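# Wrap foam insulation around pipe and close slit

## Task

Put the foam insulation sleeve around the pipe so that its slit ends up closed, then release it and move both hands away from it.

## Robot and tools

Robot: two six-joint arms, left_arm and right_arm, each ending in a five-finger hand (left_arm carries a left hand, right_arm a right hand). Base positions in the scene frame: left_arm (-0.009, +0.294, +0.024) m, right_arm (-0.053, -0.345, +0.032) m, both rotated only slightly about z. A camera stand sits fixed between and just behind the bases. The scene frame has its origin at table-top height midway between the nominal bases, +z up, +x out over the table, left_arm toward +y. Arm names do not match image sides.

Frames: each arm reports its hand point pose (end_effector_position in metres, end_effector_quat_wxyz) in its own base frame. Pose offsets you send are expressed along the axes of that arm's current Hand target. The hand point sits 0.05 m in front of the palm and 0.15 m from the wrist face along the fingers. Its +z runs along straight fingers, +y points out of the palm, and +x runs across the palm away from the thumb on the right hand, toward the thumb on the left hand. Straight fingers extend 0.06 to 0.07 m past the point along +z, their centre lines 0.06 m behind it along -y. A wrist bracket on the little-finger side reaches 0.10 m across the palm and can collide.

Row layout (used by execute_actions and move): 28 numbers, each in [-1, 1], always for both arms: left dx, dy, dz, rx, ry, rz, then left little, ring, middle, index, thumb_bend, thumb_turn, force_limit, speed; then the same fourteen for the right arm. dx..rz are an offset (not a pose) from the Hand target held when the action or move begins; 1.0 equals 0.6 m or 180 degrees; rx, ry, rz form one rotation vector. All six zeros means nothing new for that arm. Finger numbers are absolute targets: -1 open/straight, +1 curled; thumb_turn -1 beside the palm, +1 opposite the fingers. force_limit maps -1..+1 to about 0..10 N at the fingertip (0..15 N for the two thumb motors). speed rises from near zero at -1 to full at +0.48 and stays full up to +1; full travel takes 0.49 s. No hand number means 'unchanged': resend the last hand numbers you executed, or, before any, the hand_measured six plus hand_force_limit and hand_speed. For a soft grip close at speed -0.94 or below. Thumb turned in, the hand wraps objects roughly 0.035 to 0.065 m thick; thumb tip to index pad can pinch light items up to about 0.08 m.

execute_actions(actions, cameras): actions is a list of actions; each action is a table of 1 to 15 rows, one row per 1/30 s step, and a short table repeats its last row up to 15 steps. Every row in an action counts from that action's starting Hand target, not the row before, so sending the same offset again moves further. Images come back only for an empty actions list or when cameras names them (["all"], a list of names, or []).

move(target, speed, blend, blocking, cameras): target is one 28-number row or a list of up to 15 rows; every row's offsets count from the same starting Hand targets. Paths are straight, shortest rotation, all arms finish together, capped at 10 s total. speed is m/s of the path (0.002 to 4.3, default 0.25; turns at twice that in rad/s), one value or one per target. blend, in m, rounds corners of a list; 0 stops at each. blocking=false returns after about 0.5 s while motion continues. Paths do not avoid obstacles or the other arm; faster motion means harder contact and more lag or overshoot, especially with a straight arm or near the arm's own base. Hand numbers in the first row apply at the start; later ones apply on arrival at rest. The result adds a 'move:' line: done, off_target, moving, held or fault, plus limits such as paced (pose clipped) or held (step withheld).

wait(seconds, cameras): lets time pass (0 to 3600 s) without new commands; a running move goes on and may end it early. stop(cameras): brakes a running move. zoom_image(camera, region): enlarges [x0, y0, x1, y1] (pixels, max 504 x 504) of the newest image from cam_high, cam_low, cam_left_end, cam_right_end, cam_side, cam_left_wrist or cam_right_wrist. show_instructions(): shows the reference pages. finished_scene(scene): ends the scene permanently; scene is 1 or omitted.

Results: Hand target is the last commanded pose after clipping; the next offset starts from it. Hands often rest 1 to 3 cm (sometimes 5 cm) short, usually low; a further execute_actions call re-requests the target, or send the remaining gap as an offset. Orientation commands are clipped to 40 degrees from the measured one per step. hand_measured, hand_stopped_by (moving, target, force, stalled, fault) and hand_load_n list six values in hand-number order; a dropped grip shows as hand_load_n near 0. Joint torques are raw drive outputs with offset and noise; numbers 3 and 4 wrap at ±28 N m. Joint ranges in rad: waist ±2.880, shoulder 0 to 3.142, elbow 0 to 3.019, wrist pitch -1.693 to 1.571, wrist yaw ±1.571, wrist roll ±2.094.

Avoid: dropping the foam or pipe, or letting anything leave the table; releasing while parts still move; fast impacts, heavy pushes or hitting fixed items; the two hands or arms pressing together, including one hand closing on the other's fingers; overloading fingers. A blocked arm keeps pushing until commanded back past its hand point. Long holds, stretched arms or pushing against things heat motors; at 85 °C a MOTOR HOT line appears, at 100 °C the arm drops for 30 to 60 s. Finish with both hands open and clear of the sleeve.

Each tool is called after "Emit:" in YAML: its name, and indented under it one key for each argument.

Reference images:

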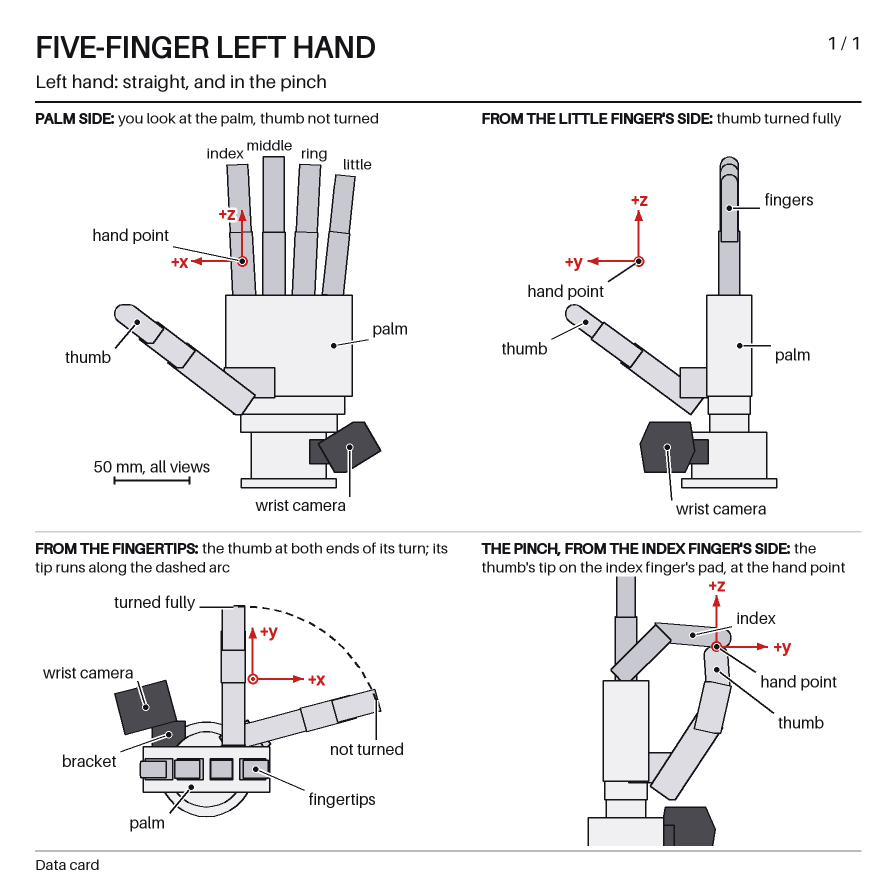

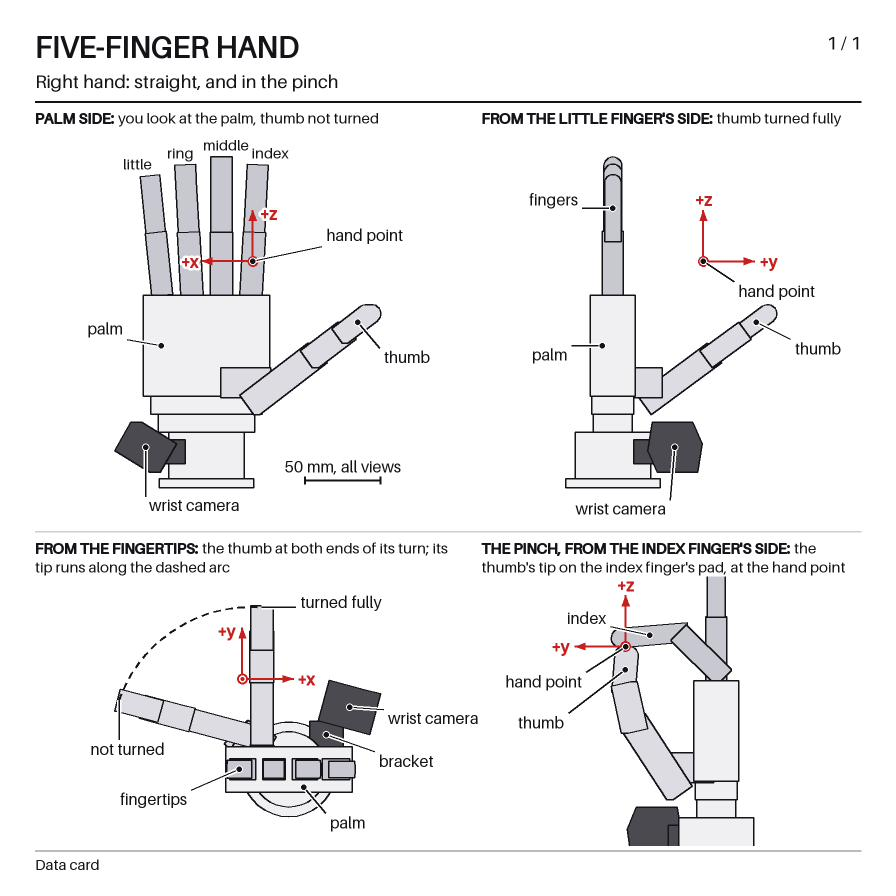

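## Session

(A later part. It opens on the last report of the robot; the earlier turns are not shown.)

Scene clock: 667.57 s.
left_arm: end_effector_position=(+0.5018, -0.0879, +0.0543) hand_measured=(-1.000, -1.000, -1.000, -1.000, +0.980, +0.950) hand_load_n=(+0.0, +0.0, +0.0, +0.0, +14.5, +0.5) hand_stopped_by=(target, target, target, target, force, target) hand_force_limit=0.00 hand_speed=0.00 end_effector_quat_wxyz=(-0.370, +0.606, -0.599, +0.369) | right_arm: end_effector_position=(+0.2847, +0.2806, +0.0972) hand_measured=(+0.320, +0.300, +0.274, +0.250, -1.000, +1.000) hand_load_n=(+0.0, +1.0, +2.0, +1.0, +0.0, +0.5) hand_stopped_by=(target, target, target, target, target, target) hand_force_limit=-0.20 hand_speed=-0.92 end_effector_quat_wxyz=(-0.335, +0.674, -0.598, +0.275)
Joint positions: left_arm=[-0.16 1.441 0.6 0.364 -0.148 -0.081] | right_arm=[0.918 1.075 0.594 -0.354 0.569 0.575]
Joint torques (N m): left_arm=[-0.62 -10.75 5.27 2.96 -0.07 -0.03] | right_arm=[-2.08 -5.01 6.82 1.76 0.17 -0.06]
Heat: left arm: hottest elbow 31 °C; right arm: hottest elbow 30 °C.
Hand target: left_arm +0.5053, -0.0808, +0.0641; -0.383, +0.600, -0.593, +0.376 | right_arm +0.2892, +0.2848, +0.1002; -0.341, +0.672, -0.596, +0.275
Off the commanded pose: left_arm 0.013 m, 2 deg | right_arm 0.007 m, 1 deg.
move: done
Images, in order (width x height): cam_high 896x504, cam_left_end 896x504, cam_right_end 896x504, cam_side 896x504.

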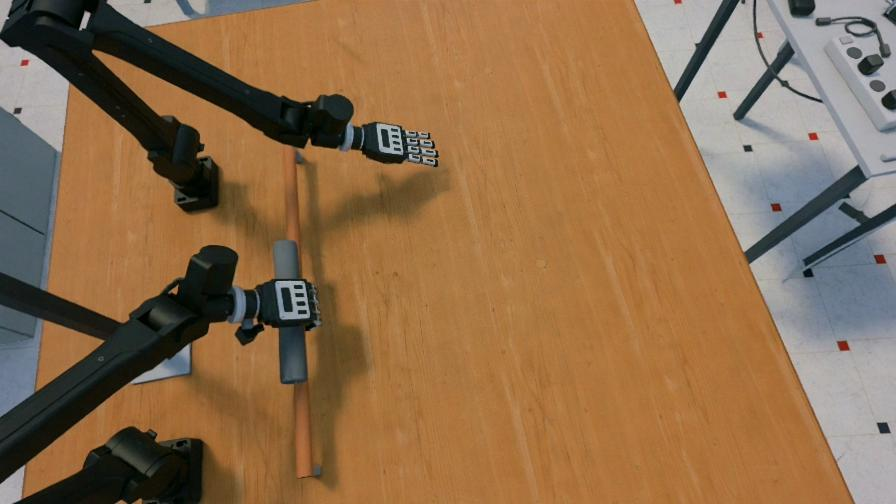

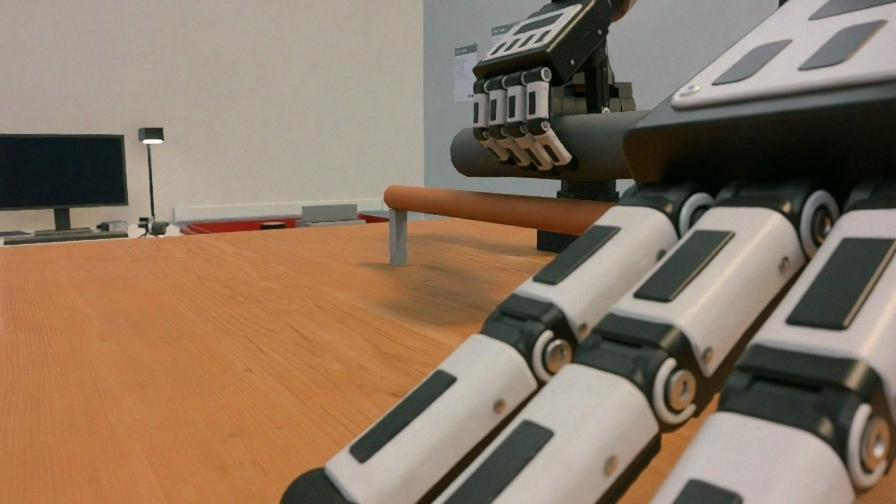

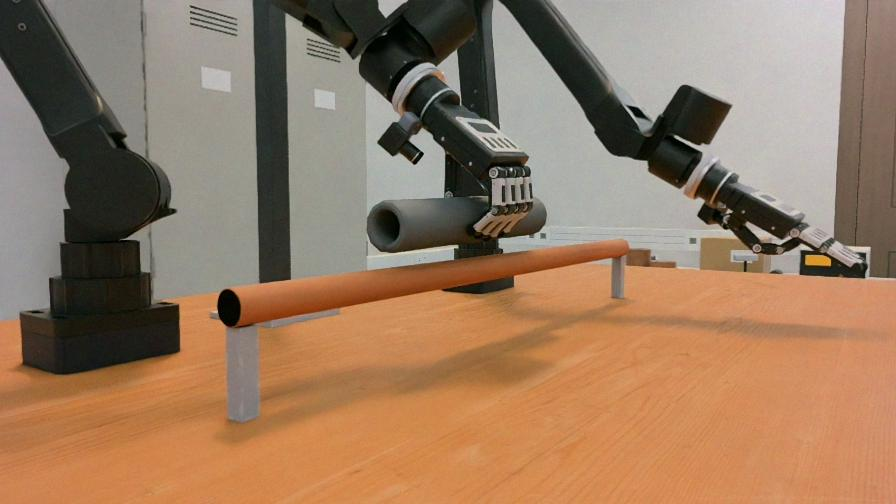

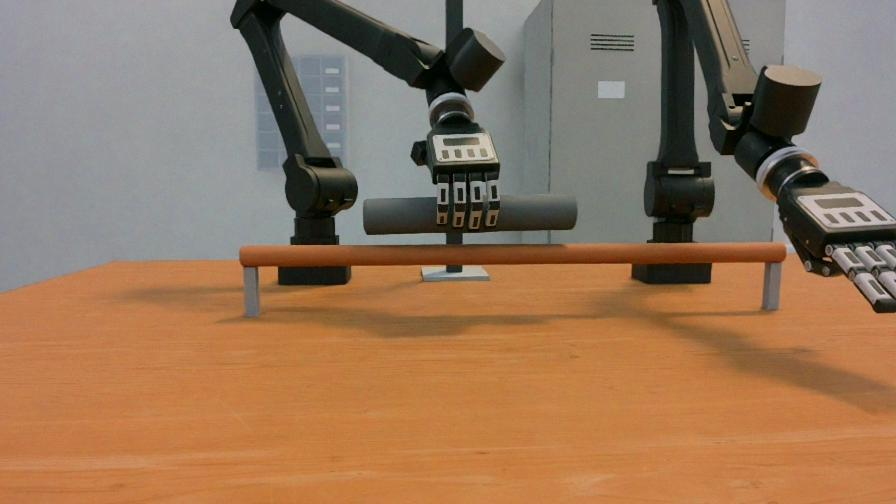

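Emit:
move:
  target: [0,0,0,0,0,0,-1,-1,-1,-1,1,0.95,0,0,0.0018,0.01425,0.0195,-0.0008,0.0034,-0.0043,0.32,0.30,0.275,0.25,-1,1,-0.2,-0.92]
  speed: 0.04
  cameras: ["all"]

Scene clock: 669.13 s.
left_arm: end_effector_position=(+0.5018, -0.0879, +0.0543) hand_measured=(-1.000, -1.000, -1.000, -1.000, +0.980, +0.950) hand_load_n=(+0.0, +0.0, +0.0, +0.0, +14.5, +0.5) hand_stopped_by=(target, target, target, target, force, target) hand_force_limit=0.00 hand_speed=0.00 end_effector_quat_wxyz=(-0.370, +0.606, -0.599, +0.369) | right_arm: end_effector_position=(+0.2868, +0.2827, +0.0834) hand_measured=(+0.320, +0.300, +0.274, +0.250, -1.000, +1.000) hand_load_n=(+0.0, +1.0, +2.0, +1.0, +0.0, +0.5) hand_stopped_by=(target, target, target, target, target, target) hand_force_limit=-0.20 hand_speed=-0.92 end_effector_quat_wxyz=(-0.330, +0.679, -0.594, +0.277)
Joint positions: left_arm=[-0.16 1.441 0.6 0.364 -0.148 -0.081] | right_arm=[0.918 1.114 0.583 -0.31 0.569 0.562]
Joint torques (N m): left_arm=[-0.79 -10.75 5.26 2.89 -0.06 -0.04] | right_arm=[-2.14 -5.01 6.68 1.57 0.37 -0.07]
Heat: left arm: hottest elbow 31 °C; right arm: hottest elbow 30 °C.
Hand target: left_arm +0.5053, -0.0808, +0.0641; -0.383, +0.600, -0.593, +0.376 | right_arm +0.2932, +0.2848, +0.0861; -0.336, +0.675, -0.594, +0.280
Off the commanded pose: left_arm 0.013 m, 2 deg | right_arm 0.007 m, 1 deg.
move: done

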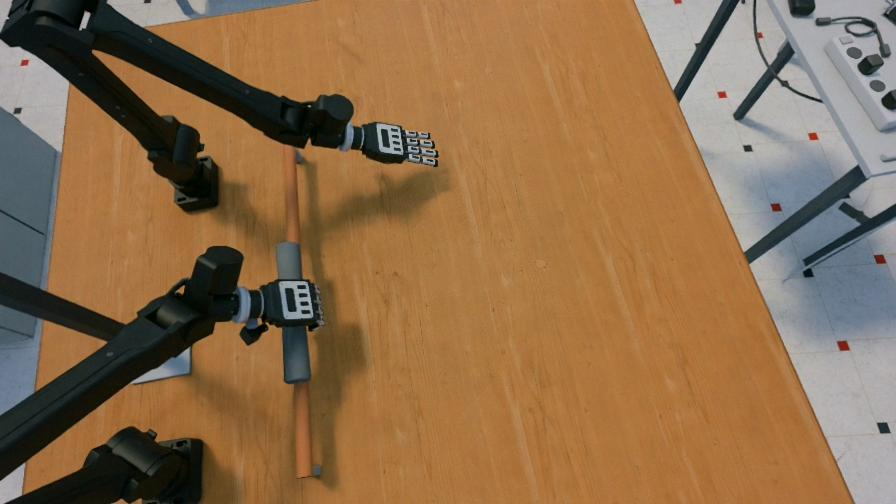

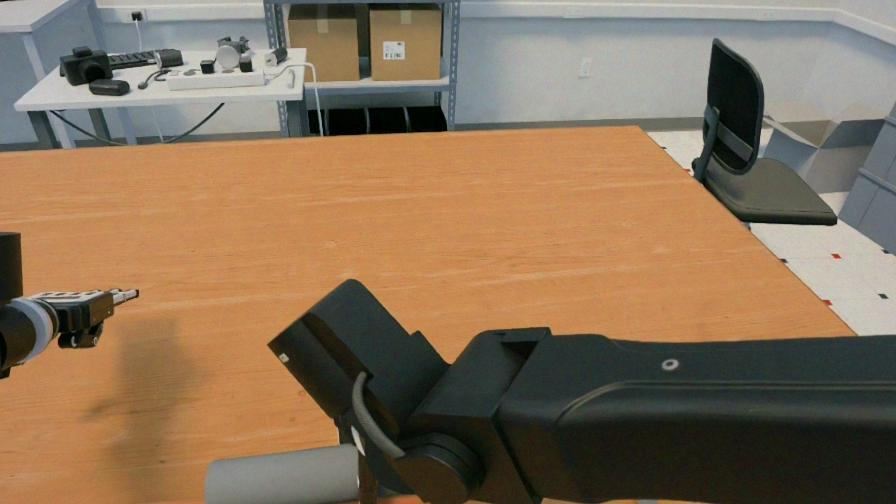

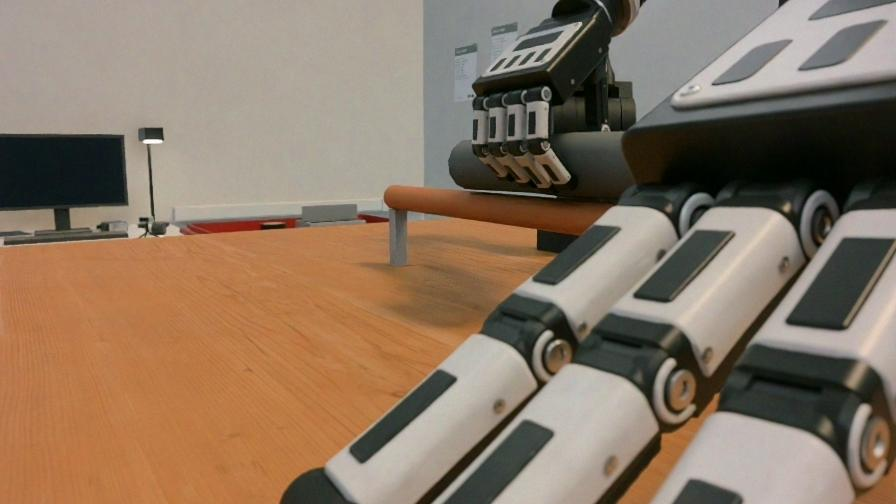

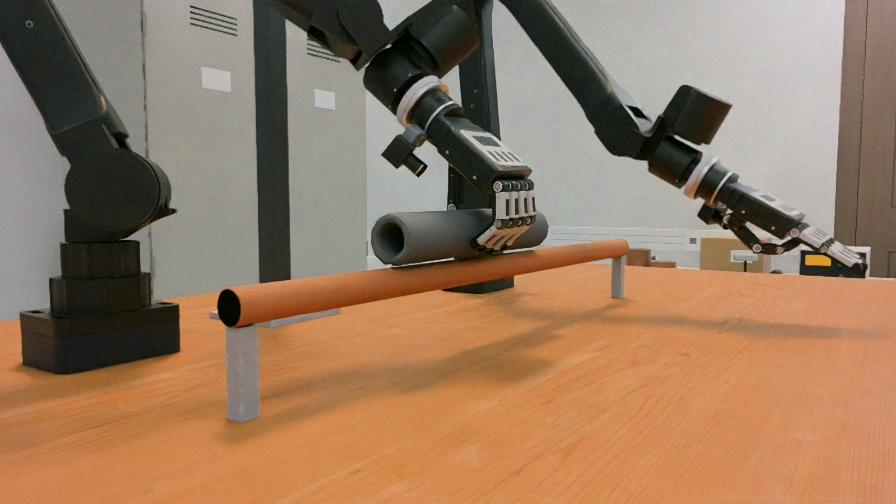

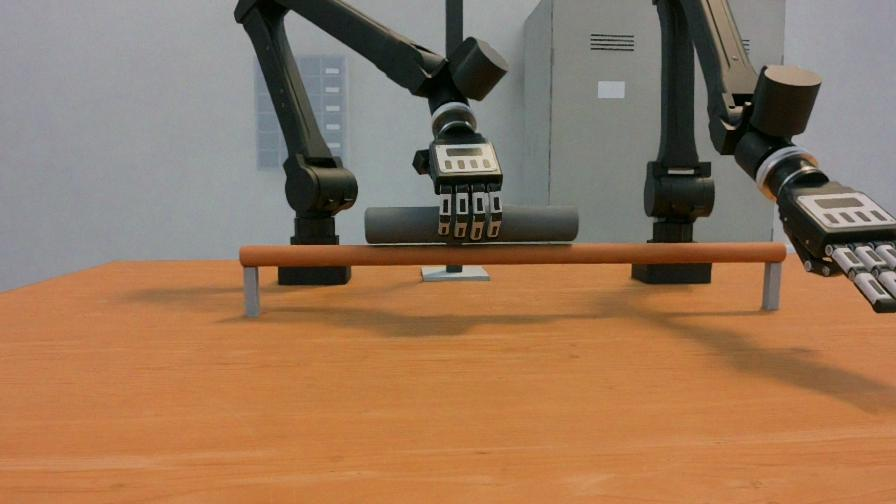

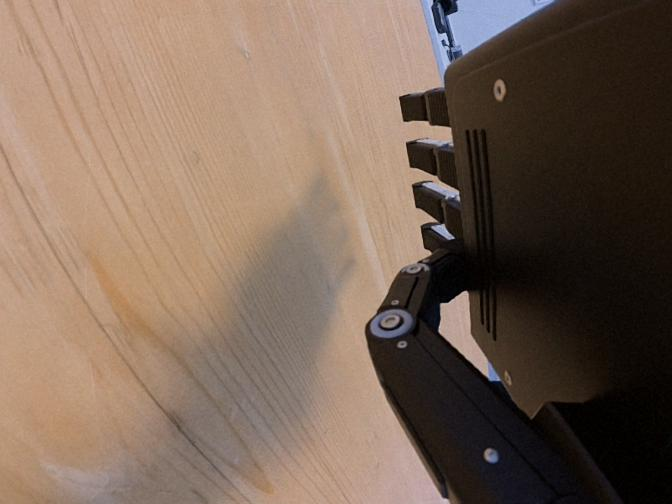

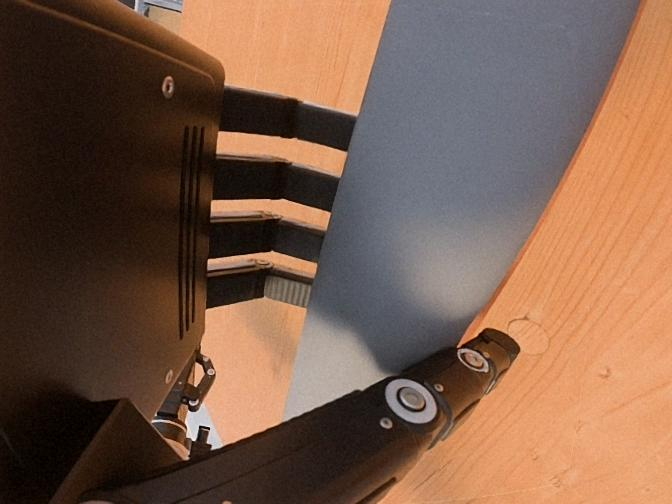

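Emit:
zoom_image:
  camera: "cam_side"
  region: [346, 190, 606, 290]

Emit:
zoom_image:
  camera: "cam_right_end"
  region: [340, 170, 580, 310]

Emit:
zoom_image:
  camera: "cam_high"
  region: [220, 220, 380, 400]

Scaled by 1.938.

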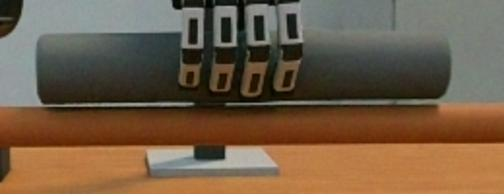

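Scaled by 2.100.

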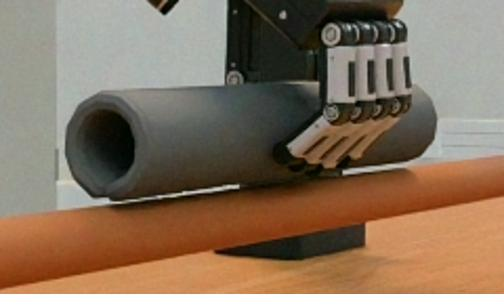

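Scaled by 2.800.

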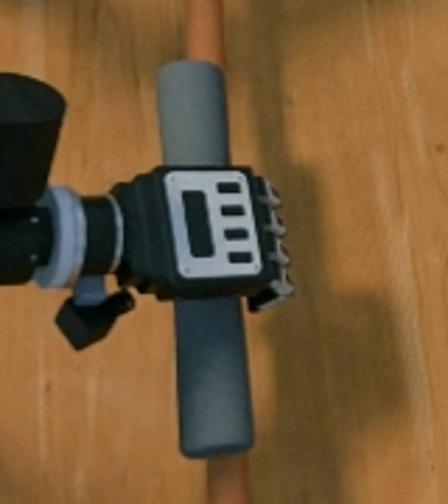

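Emit:
zoom_image:
  camera: "cam_high"
  region: [260, 225, 320, 285]

Emit:
zoom_image:
  camera: "cam_high"
  region: [270, 340, 330, 400]

Emit:
zoom_image:
  camera: "cam_right_end"
  region: [360, 200, 430, 280]

Scaled by 8.400.

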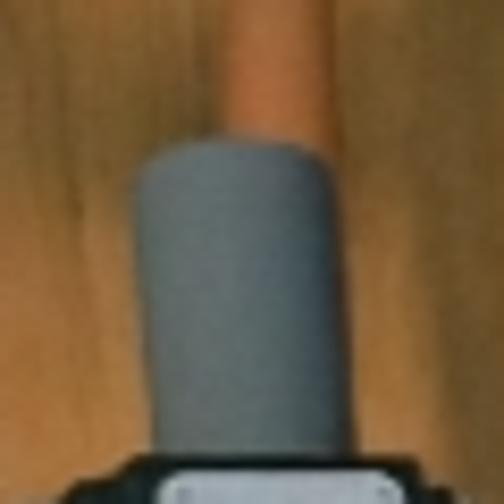

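Scaled by 8.400.

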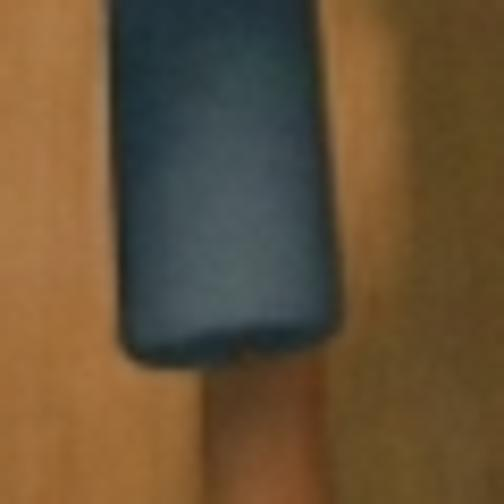

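Scaled by 6.300.

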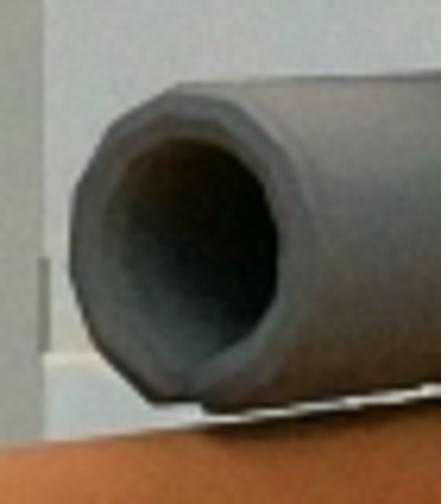

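Emit:
move:
  target: [0,0,0,0,0,0,-1,-1,-1,-1,1,0.95,0,0,-0.0006,0.0025,-0.0032,0.0002,0.0042,0.0033,0.32,0.30,0.275,0.25,-1,1,-0.2,-0.92]
  speed: 0.04
  cameras: ["cam_high","cam_side"]

Emit:
zoom_image:
  camera: "cam_high"
  region: [260, 225, 320, 285]

Emit:
zoom_image:
  camera: "cam_high"
  region: [270, 340, 330, 400]

Scene clock: 670.73 s.
left_arm: end_effector_position=(+0.5018, -0.0879, +0.0543) hand_measured=(-1.000, -1.000, -1.000, -1.000, +0.980, +0.950) hand_load_n=(+0.0, +0.0, +0.0, +0.0, +14.5, +0.5) hand_stopped_by=(target, target, target, target, force, target) hand_force_limit=0.00 hand_speed=0.00 end_effector_quat_wxyz=(-0.370, +0.606, -0.599, +0.369) | right_arm: end_effector_position=(+0.2892, +0.2805, +0.0844) hand_measured=(+0.320, +0.300, +0.274, +0.250, -1.000, +1.000) hand_load_n=(+0.0, +1.0, +2.0, +1.0, +0.0, +0.5) hand_stopped_by=(target, target, target, target, target, target) hand_force_limit=-0.20 hand_speed=-0.92 end_effector_quat_wxyz=(-0.330, +0.673, -0.598, +0.284)
Joint positions: left_arm=[-0.16 1.441 0.6 0.364 -0.148 -0.081] | right_arm=[0.918 1.114 0.583 -0.31 0.587 0.571]
Joint torques (N m): left_arm=[-0.85 -10.75 5.29 2.91 -0.06 -0.03] | right_arm=[-0.97 -4.66 6.76 1.16 0.41 0.1]
Heat: left arm: hottest elbow 31 °C; right arm: hottest elbow 30 °C.
Hand target: left_arm +0.5053, -0.0808, +0.0641; -0.383, +0.600, -0.593, +0.376 | right_arm +0.2907, +0.2848, +0.0861; -0.333, +0.670, -0.600, +0.283
Off the commanded pose: left_arm 0.013 m, 2 deg | right_arm 0.005 m, 0 deg.
move: done

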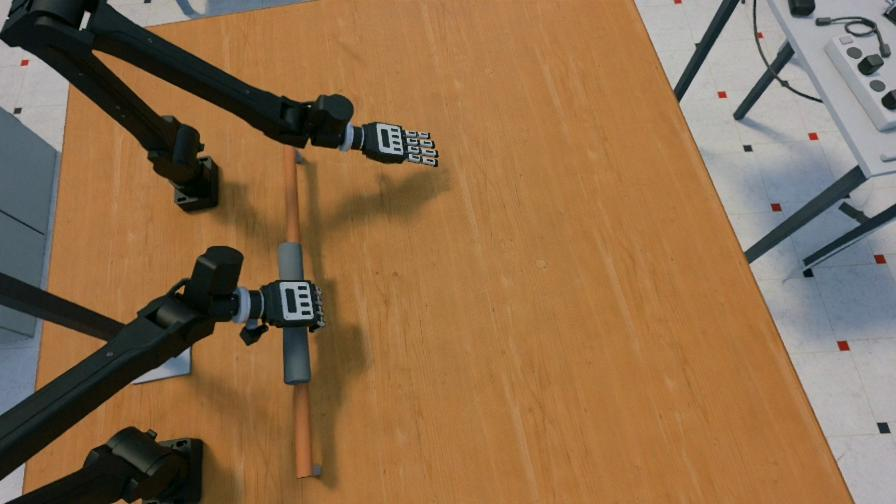

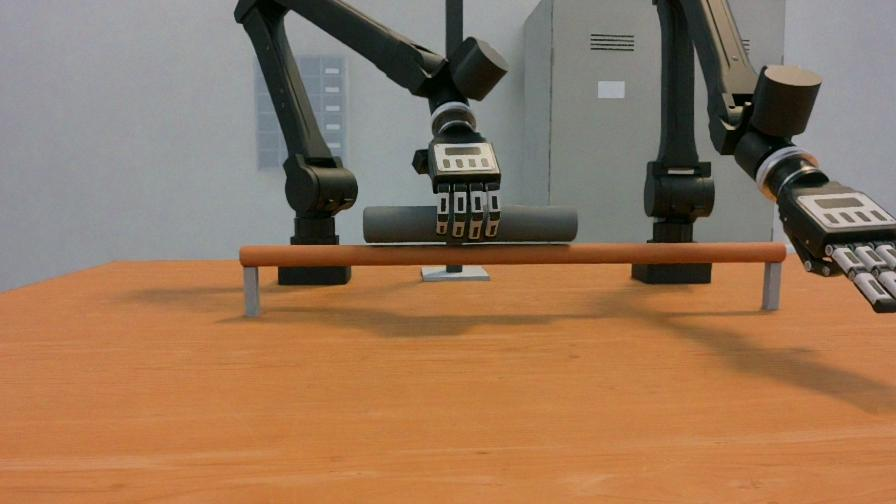

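Scaled by 8.400.

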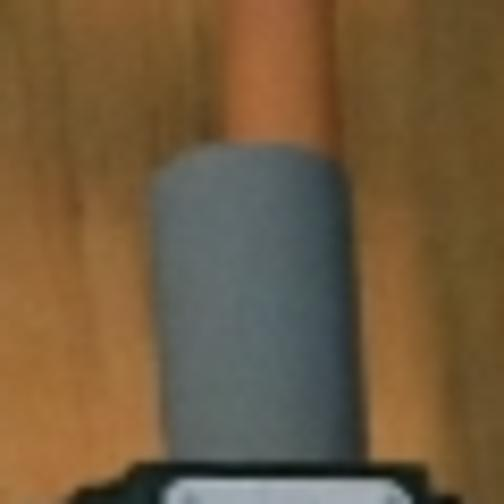

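Scaled by 8.400.

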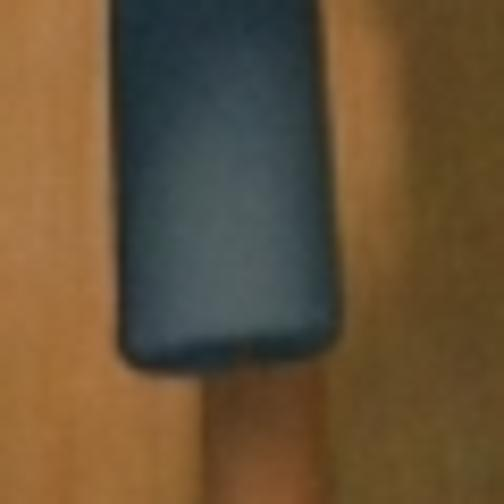

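Emit:
move:
  target: [0,0,0,0,0,0,-1,-1,-1,-1,1,0.95,0,0,-0.001,0.0051,-0.0065,0,0,0,0.32,0.30,0.275,0.25,-1,1,-0.2,-0.92]
  speed: 0.04
  cameras: ["cam_high","cam_side"]

Emit:
zoom_image:
  camera: "cam_high"
  region: [260, 225, 320, 285]

Emit:
zoom_image:
  camera: "cam_high"
  region: [270, 340, 330, 400]

Scene clock: 671.67 s.
left_arm: end_effector_position=(+0.5018, -0.0879, +0.0543) hand_measured=(-1.000, -1.000, -1.000, -1.000, +0.980, +0.950) hand_load_n=(+0.0, +0.0, +0.0, +0.0, +14.5, +0.5) hand_stopped_by=(target, target, target, target, force, target) hand_force_limit=0.00 hand_speed=0.00 end_effector_quat_wxyz=(-0.370, +0.606, -0.599, +0.369) | right_arm: end_effector_position=(+0.2891, +0.2814, +0.0850) hand_measured=(+0.320, +0.300, +0.274, +0.250, -1.000, +1.000) hand_load_n=(+0.0, +1.0, +2.0, +1.0, +0.5, +0.5) hand_stopped_by=(target, target, target, target, target, target) hand_force_limit=-0.20 hand_speed=-0.92 end_effector_quat_wxyz=(-0.332, +0.669, -0.601, +0.285)
Joint positions: left_arm=[-0.16 1.441 0.6 0.364 -0.148 -0.081] | right_arm=[0.923 1.114 0.583 -0.31 0.596 0.583]
Joint torques (N m): left_arm=[-0.56 -10.75 5.33 2.95 -0.07 -0.04] | right_arm=[0.03 -6.01 6.43 0.59 0.44 0.07]
Heat: left arm: hottest elbow 31 °C; right arm: hottest elbow 30 °C.
Hand target: left_arm +0.5053, -0.0808, +0.0641; -0.383, +0.600, -0.593, +0.376 | right_arm +0.2857, +0.2848, +0.0861; -0.333, +0.670, -0.600, +0.283
Off the commanded pose: left_arm 0.013 m, 2 deg | right_arm 0.005 m, 0 deg.
move: done

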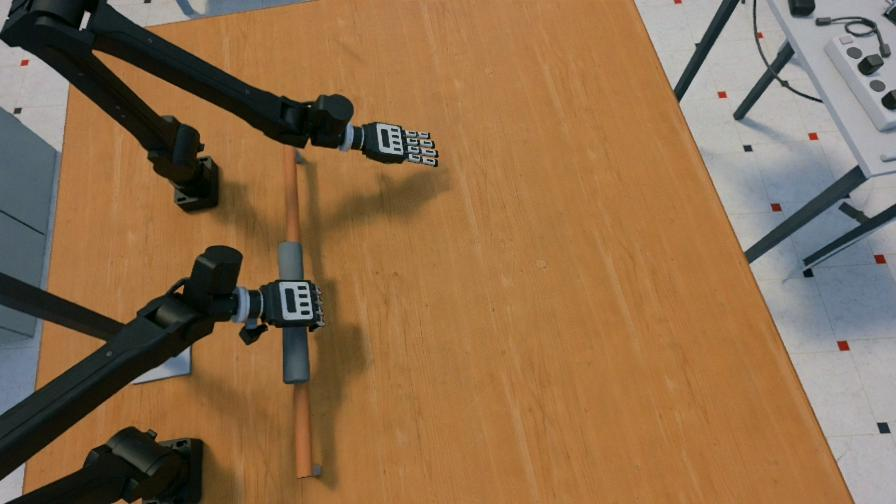

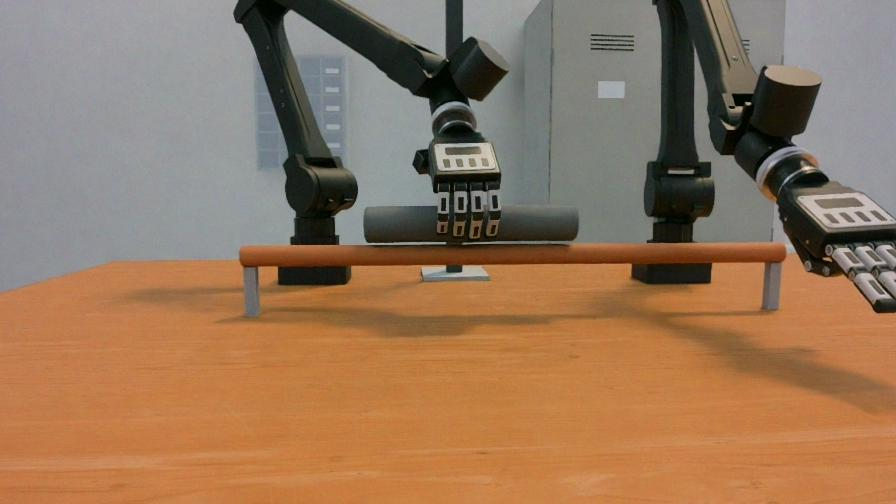

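Scaled by 8.400.

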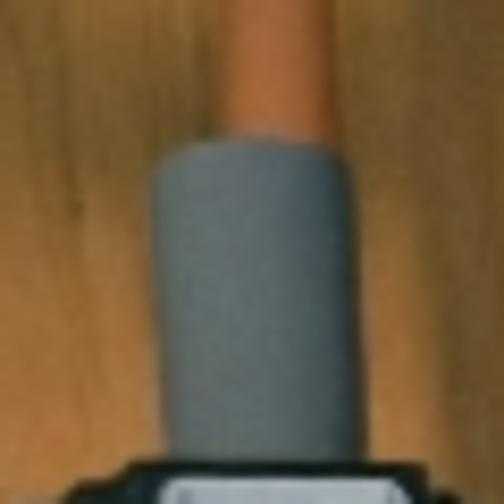

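Scaled by 8.400.

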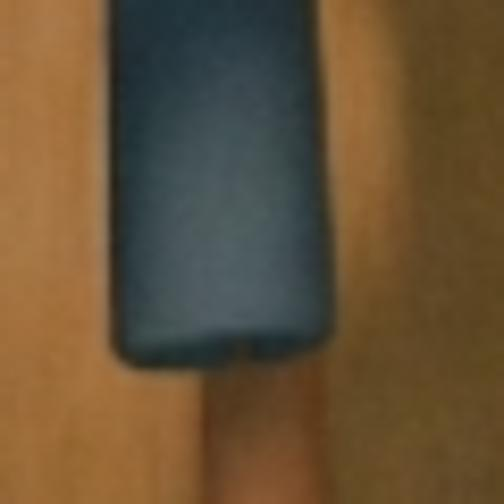

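Emit:
move:
  target: [0,0,0,0,0,0,-1,-1,-1,-1,1,0.95,0,0,-0.0008,0.0041,-0.0052,0,0,0,0.32,0.30,0.275,0.25,-1,1,-0.2,-0.92]
  speed: 0.04
  cameras: ["cam_high","cam_side"]

Emit:
zoom_image:
  camera: "cam_high"
  region: [260, 225, 320, 285]

Emit:
zoom_image:
  camera: "cam_high"
  region: [270, 340, 330, 400]

Scene clock: 672.43 s.
left_arm: end_effector_position=(+0.5018, -0.0879, +0.0543) hand_measured=(-1.000, -1.000, -1.000, -1.000, +0.980, +0.950) hand_load_n=(+0.0, +0.0, +0.0, +0.0, +14.5, +0.5) hand_stopped_by=(target, target, target, target, force, target) hand_force_limit=0.00 hand_speed=0.00 end_effector_quat_wxyz=(-0.370, +0.606, -0.599, +0.369) | right_arm: end_effector_position=(+0.2842, +0.2803, +0.0810) hand_measured=(+0.320, +0.300, +0.274, +0.250, -1.000, +1.000) hand_load_n=(+0.0, +1.5, +1.5, +1.0, +0.0, +0.0) hand_stopped_by=(target, target, target, target, target, target) hand_force_limit=-0.20 hand_speed=-0.92 end_effector_quat_wxyz=(-0.328, +0.671, -0.601, +0.285)
Joint positions: left_arm=[-0.16 1.441 0.6 0.364 -0.148 -0.081] | right_arm=[0.934 1.114 0.576 -0.318 0.603 0.593]
Joint torques (N m): left_arm=[-0.62 -10.64 5.29 2.95 -0.08 -0.05] | right_arm=[-0.5 -6.01 6.58 0.61 0.46 0.07]
Heat: left arm: hottest elbow 31 °C; right arm: hottest elbow 30 °C.
Hand target: left_arm +0.5053, -0.0808, +0.0641; -0.383, +0.600, -0.593, +0.376 | right_arm +0.2817, +0.2849, +0.0862; -0.333, +0.670, -0.600, +0.283
Off the commanded pose: left_arm 0.013 m, 2 deg | right_arm 0.007 m, 1 deg.
move: done

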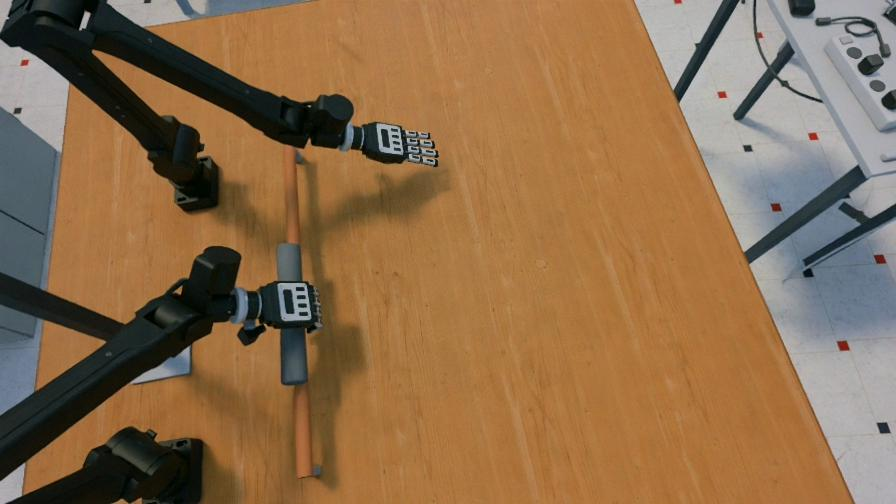

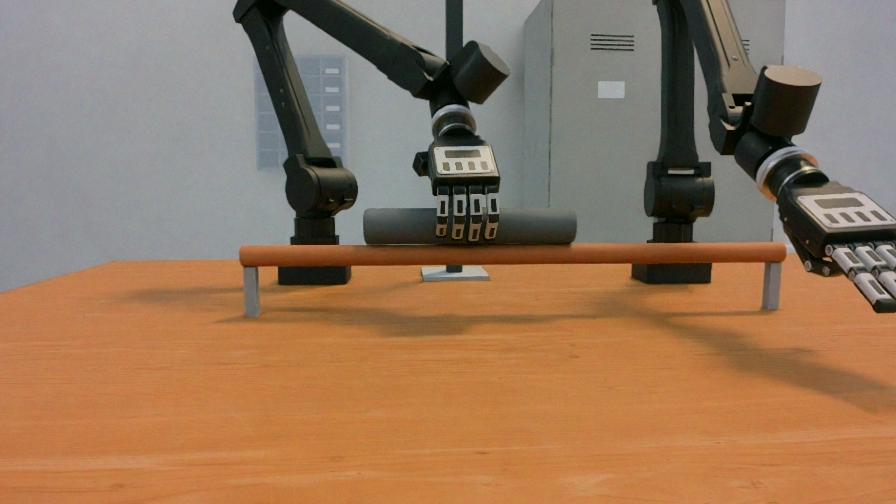

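Scaled by 8.400.

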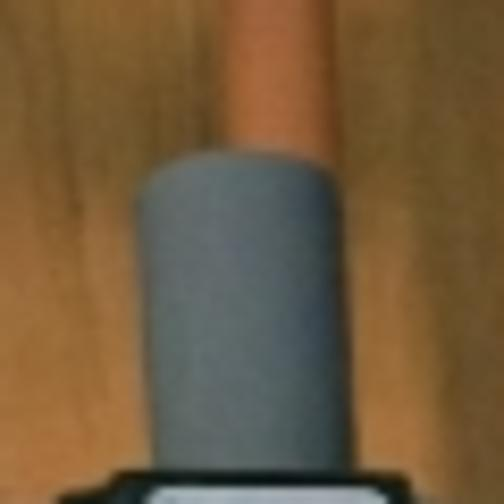

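Scaled by 8.400.

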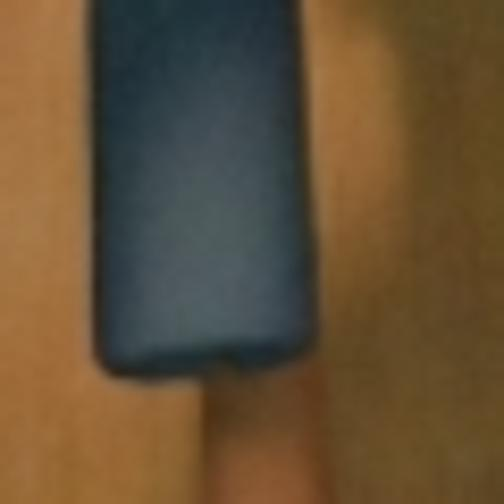

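Emit:
move:
  target: [0,0,0,0,0,0,-1,-1,-1,-1,1,0.95,0,0,0,0,0,0,0,0,0.27,0.25,0.225,0.20,-1,1,-0.2,-0.92]
  speed: 0.04
  cameras: ["cam_high","cam_right_end","cam_side"]

Emit:
zoom_image:
  camera: "cam_right_end"
  region: [360, 200, 430, 280]

Emit:
zoom_image:
  camera: "cam_high"
  region: [270, 340, 330, 400]

Scene clock: 673.13 s.
left_arm: end_effector_position=(+0.5018, -0.0879, +0.0543) hand_measured=(-1.000, -1.000, -1.000, -1.000, +0.980, +0.950) hand_load_n=(+0.0, +0.0, +0.0, +0.0, +14.5, +0.5) hand_stopped_by=(target, target, target, target, force, target) hand_force_limit=0.00 hand_speed=0.00 end_effector_quat_wxyz=(-0.370, +0.606, -0.599, +0.369) | right_arm: end_effector_position=(+0.2843, +0.2803, +0.0811) hand_measured=(+0.270, +0.250, +0.224, +0.200, -1.000, +1.000) hand_load_n=(+0.0, +0.5, +1.5, +0.0, +0.0, +0.0) hand_stopped_by=(target, target, target, target, target, target) hand_force_limit=-0.20 hand_speed=-0.92 end_effector_quat_wxyz=(-0.328, +0.671, -0.601, +0.286)
Joint positions: left_arm=[-0.16 1.441 0.6 0.364 -0.148 -0.081] | right_arm=[0.934 1.114 0.576 -0.318 0.603 0.593]
Joint torques (N m): left_arm=[-0.91 -10.7 5.29 2.93 -0.06 -0.03] | right_arm=[-0.44 -6.12 6.5 0.54 0.42 0.11]
Heat: left arm: hottest elbow 31 °C; right arm: hottest elbow 30 °C.
Hand target: left_arm +0.5053, -0.0808, +0.0641; -0.383, +0.600, -0.593, +0.376 | right_arm +0.2817, +0.2849, +0.0862; -0.333, +0.670, -0.600, +0.283
Off the commanded pose: left_arm 0.013 m, 2 deg | right_arm 0.007 m, 1 deg.
move: done

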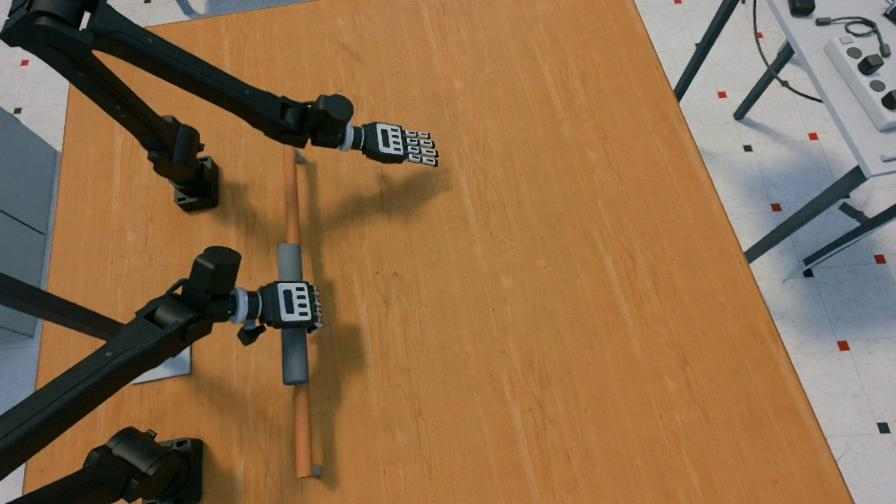

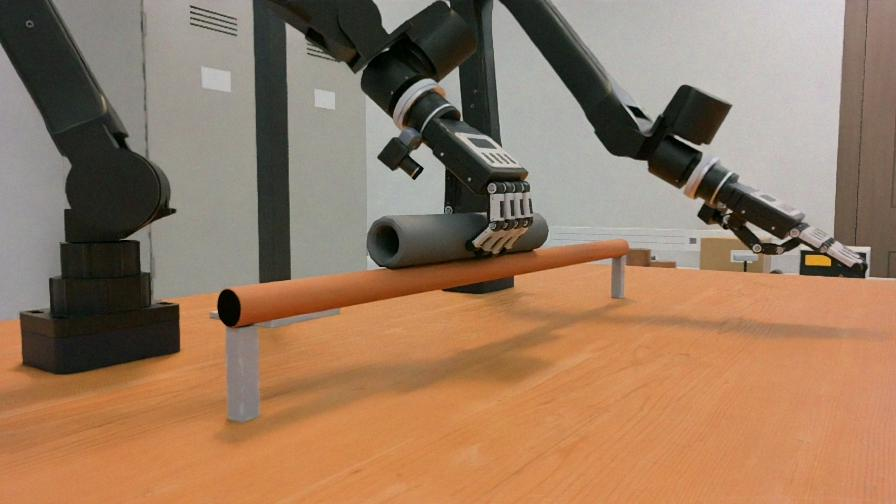

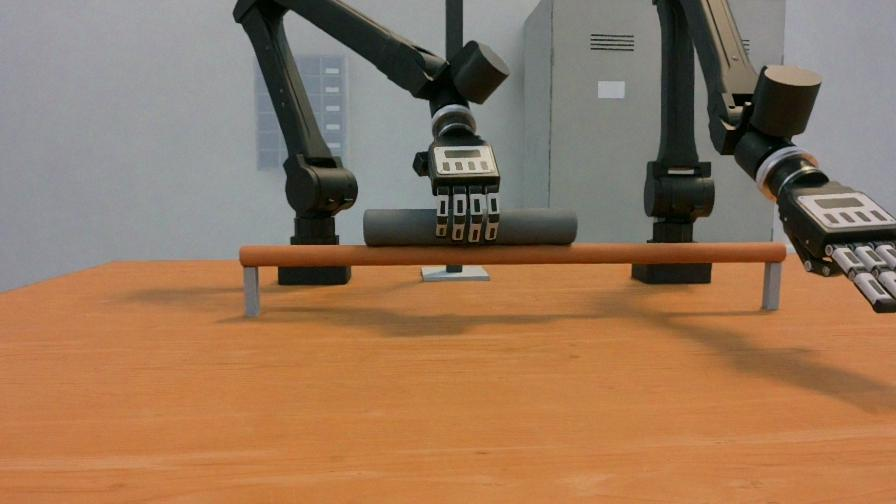

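Scaled by 6.300.

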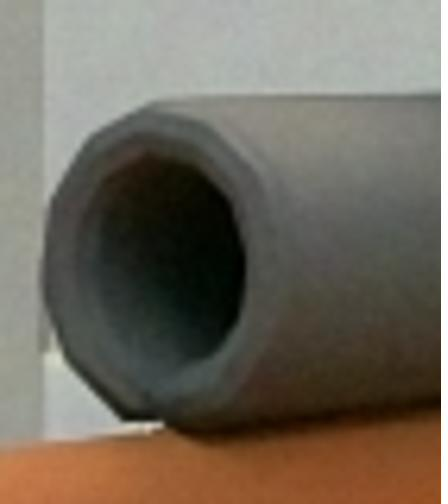

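Scaled by 8.400.

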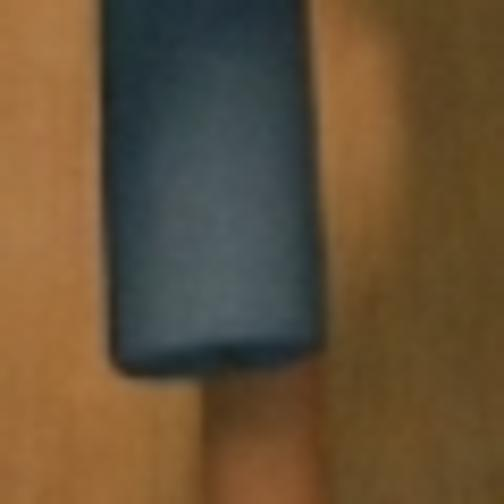

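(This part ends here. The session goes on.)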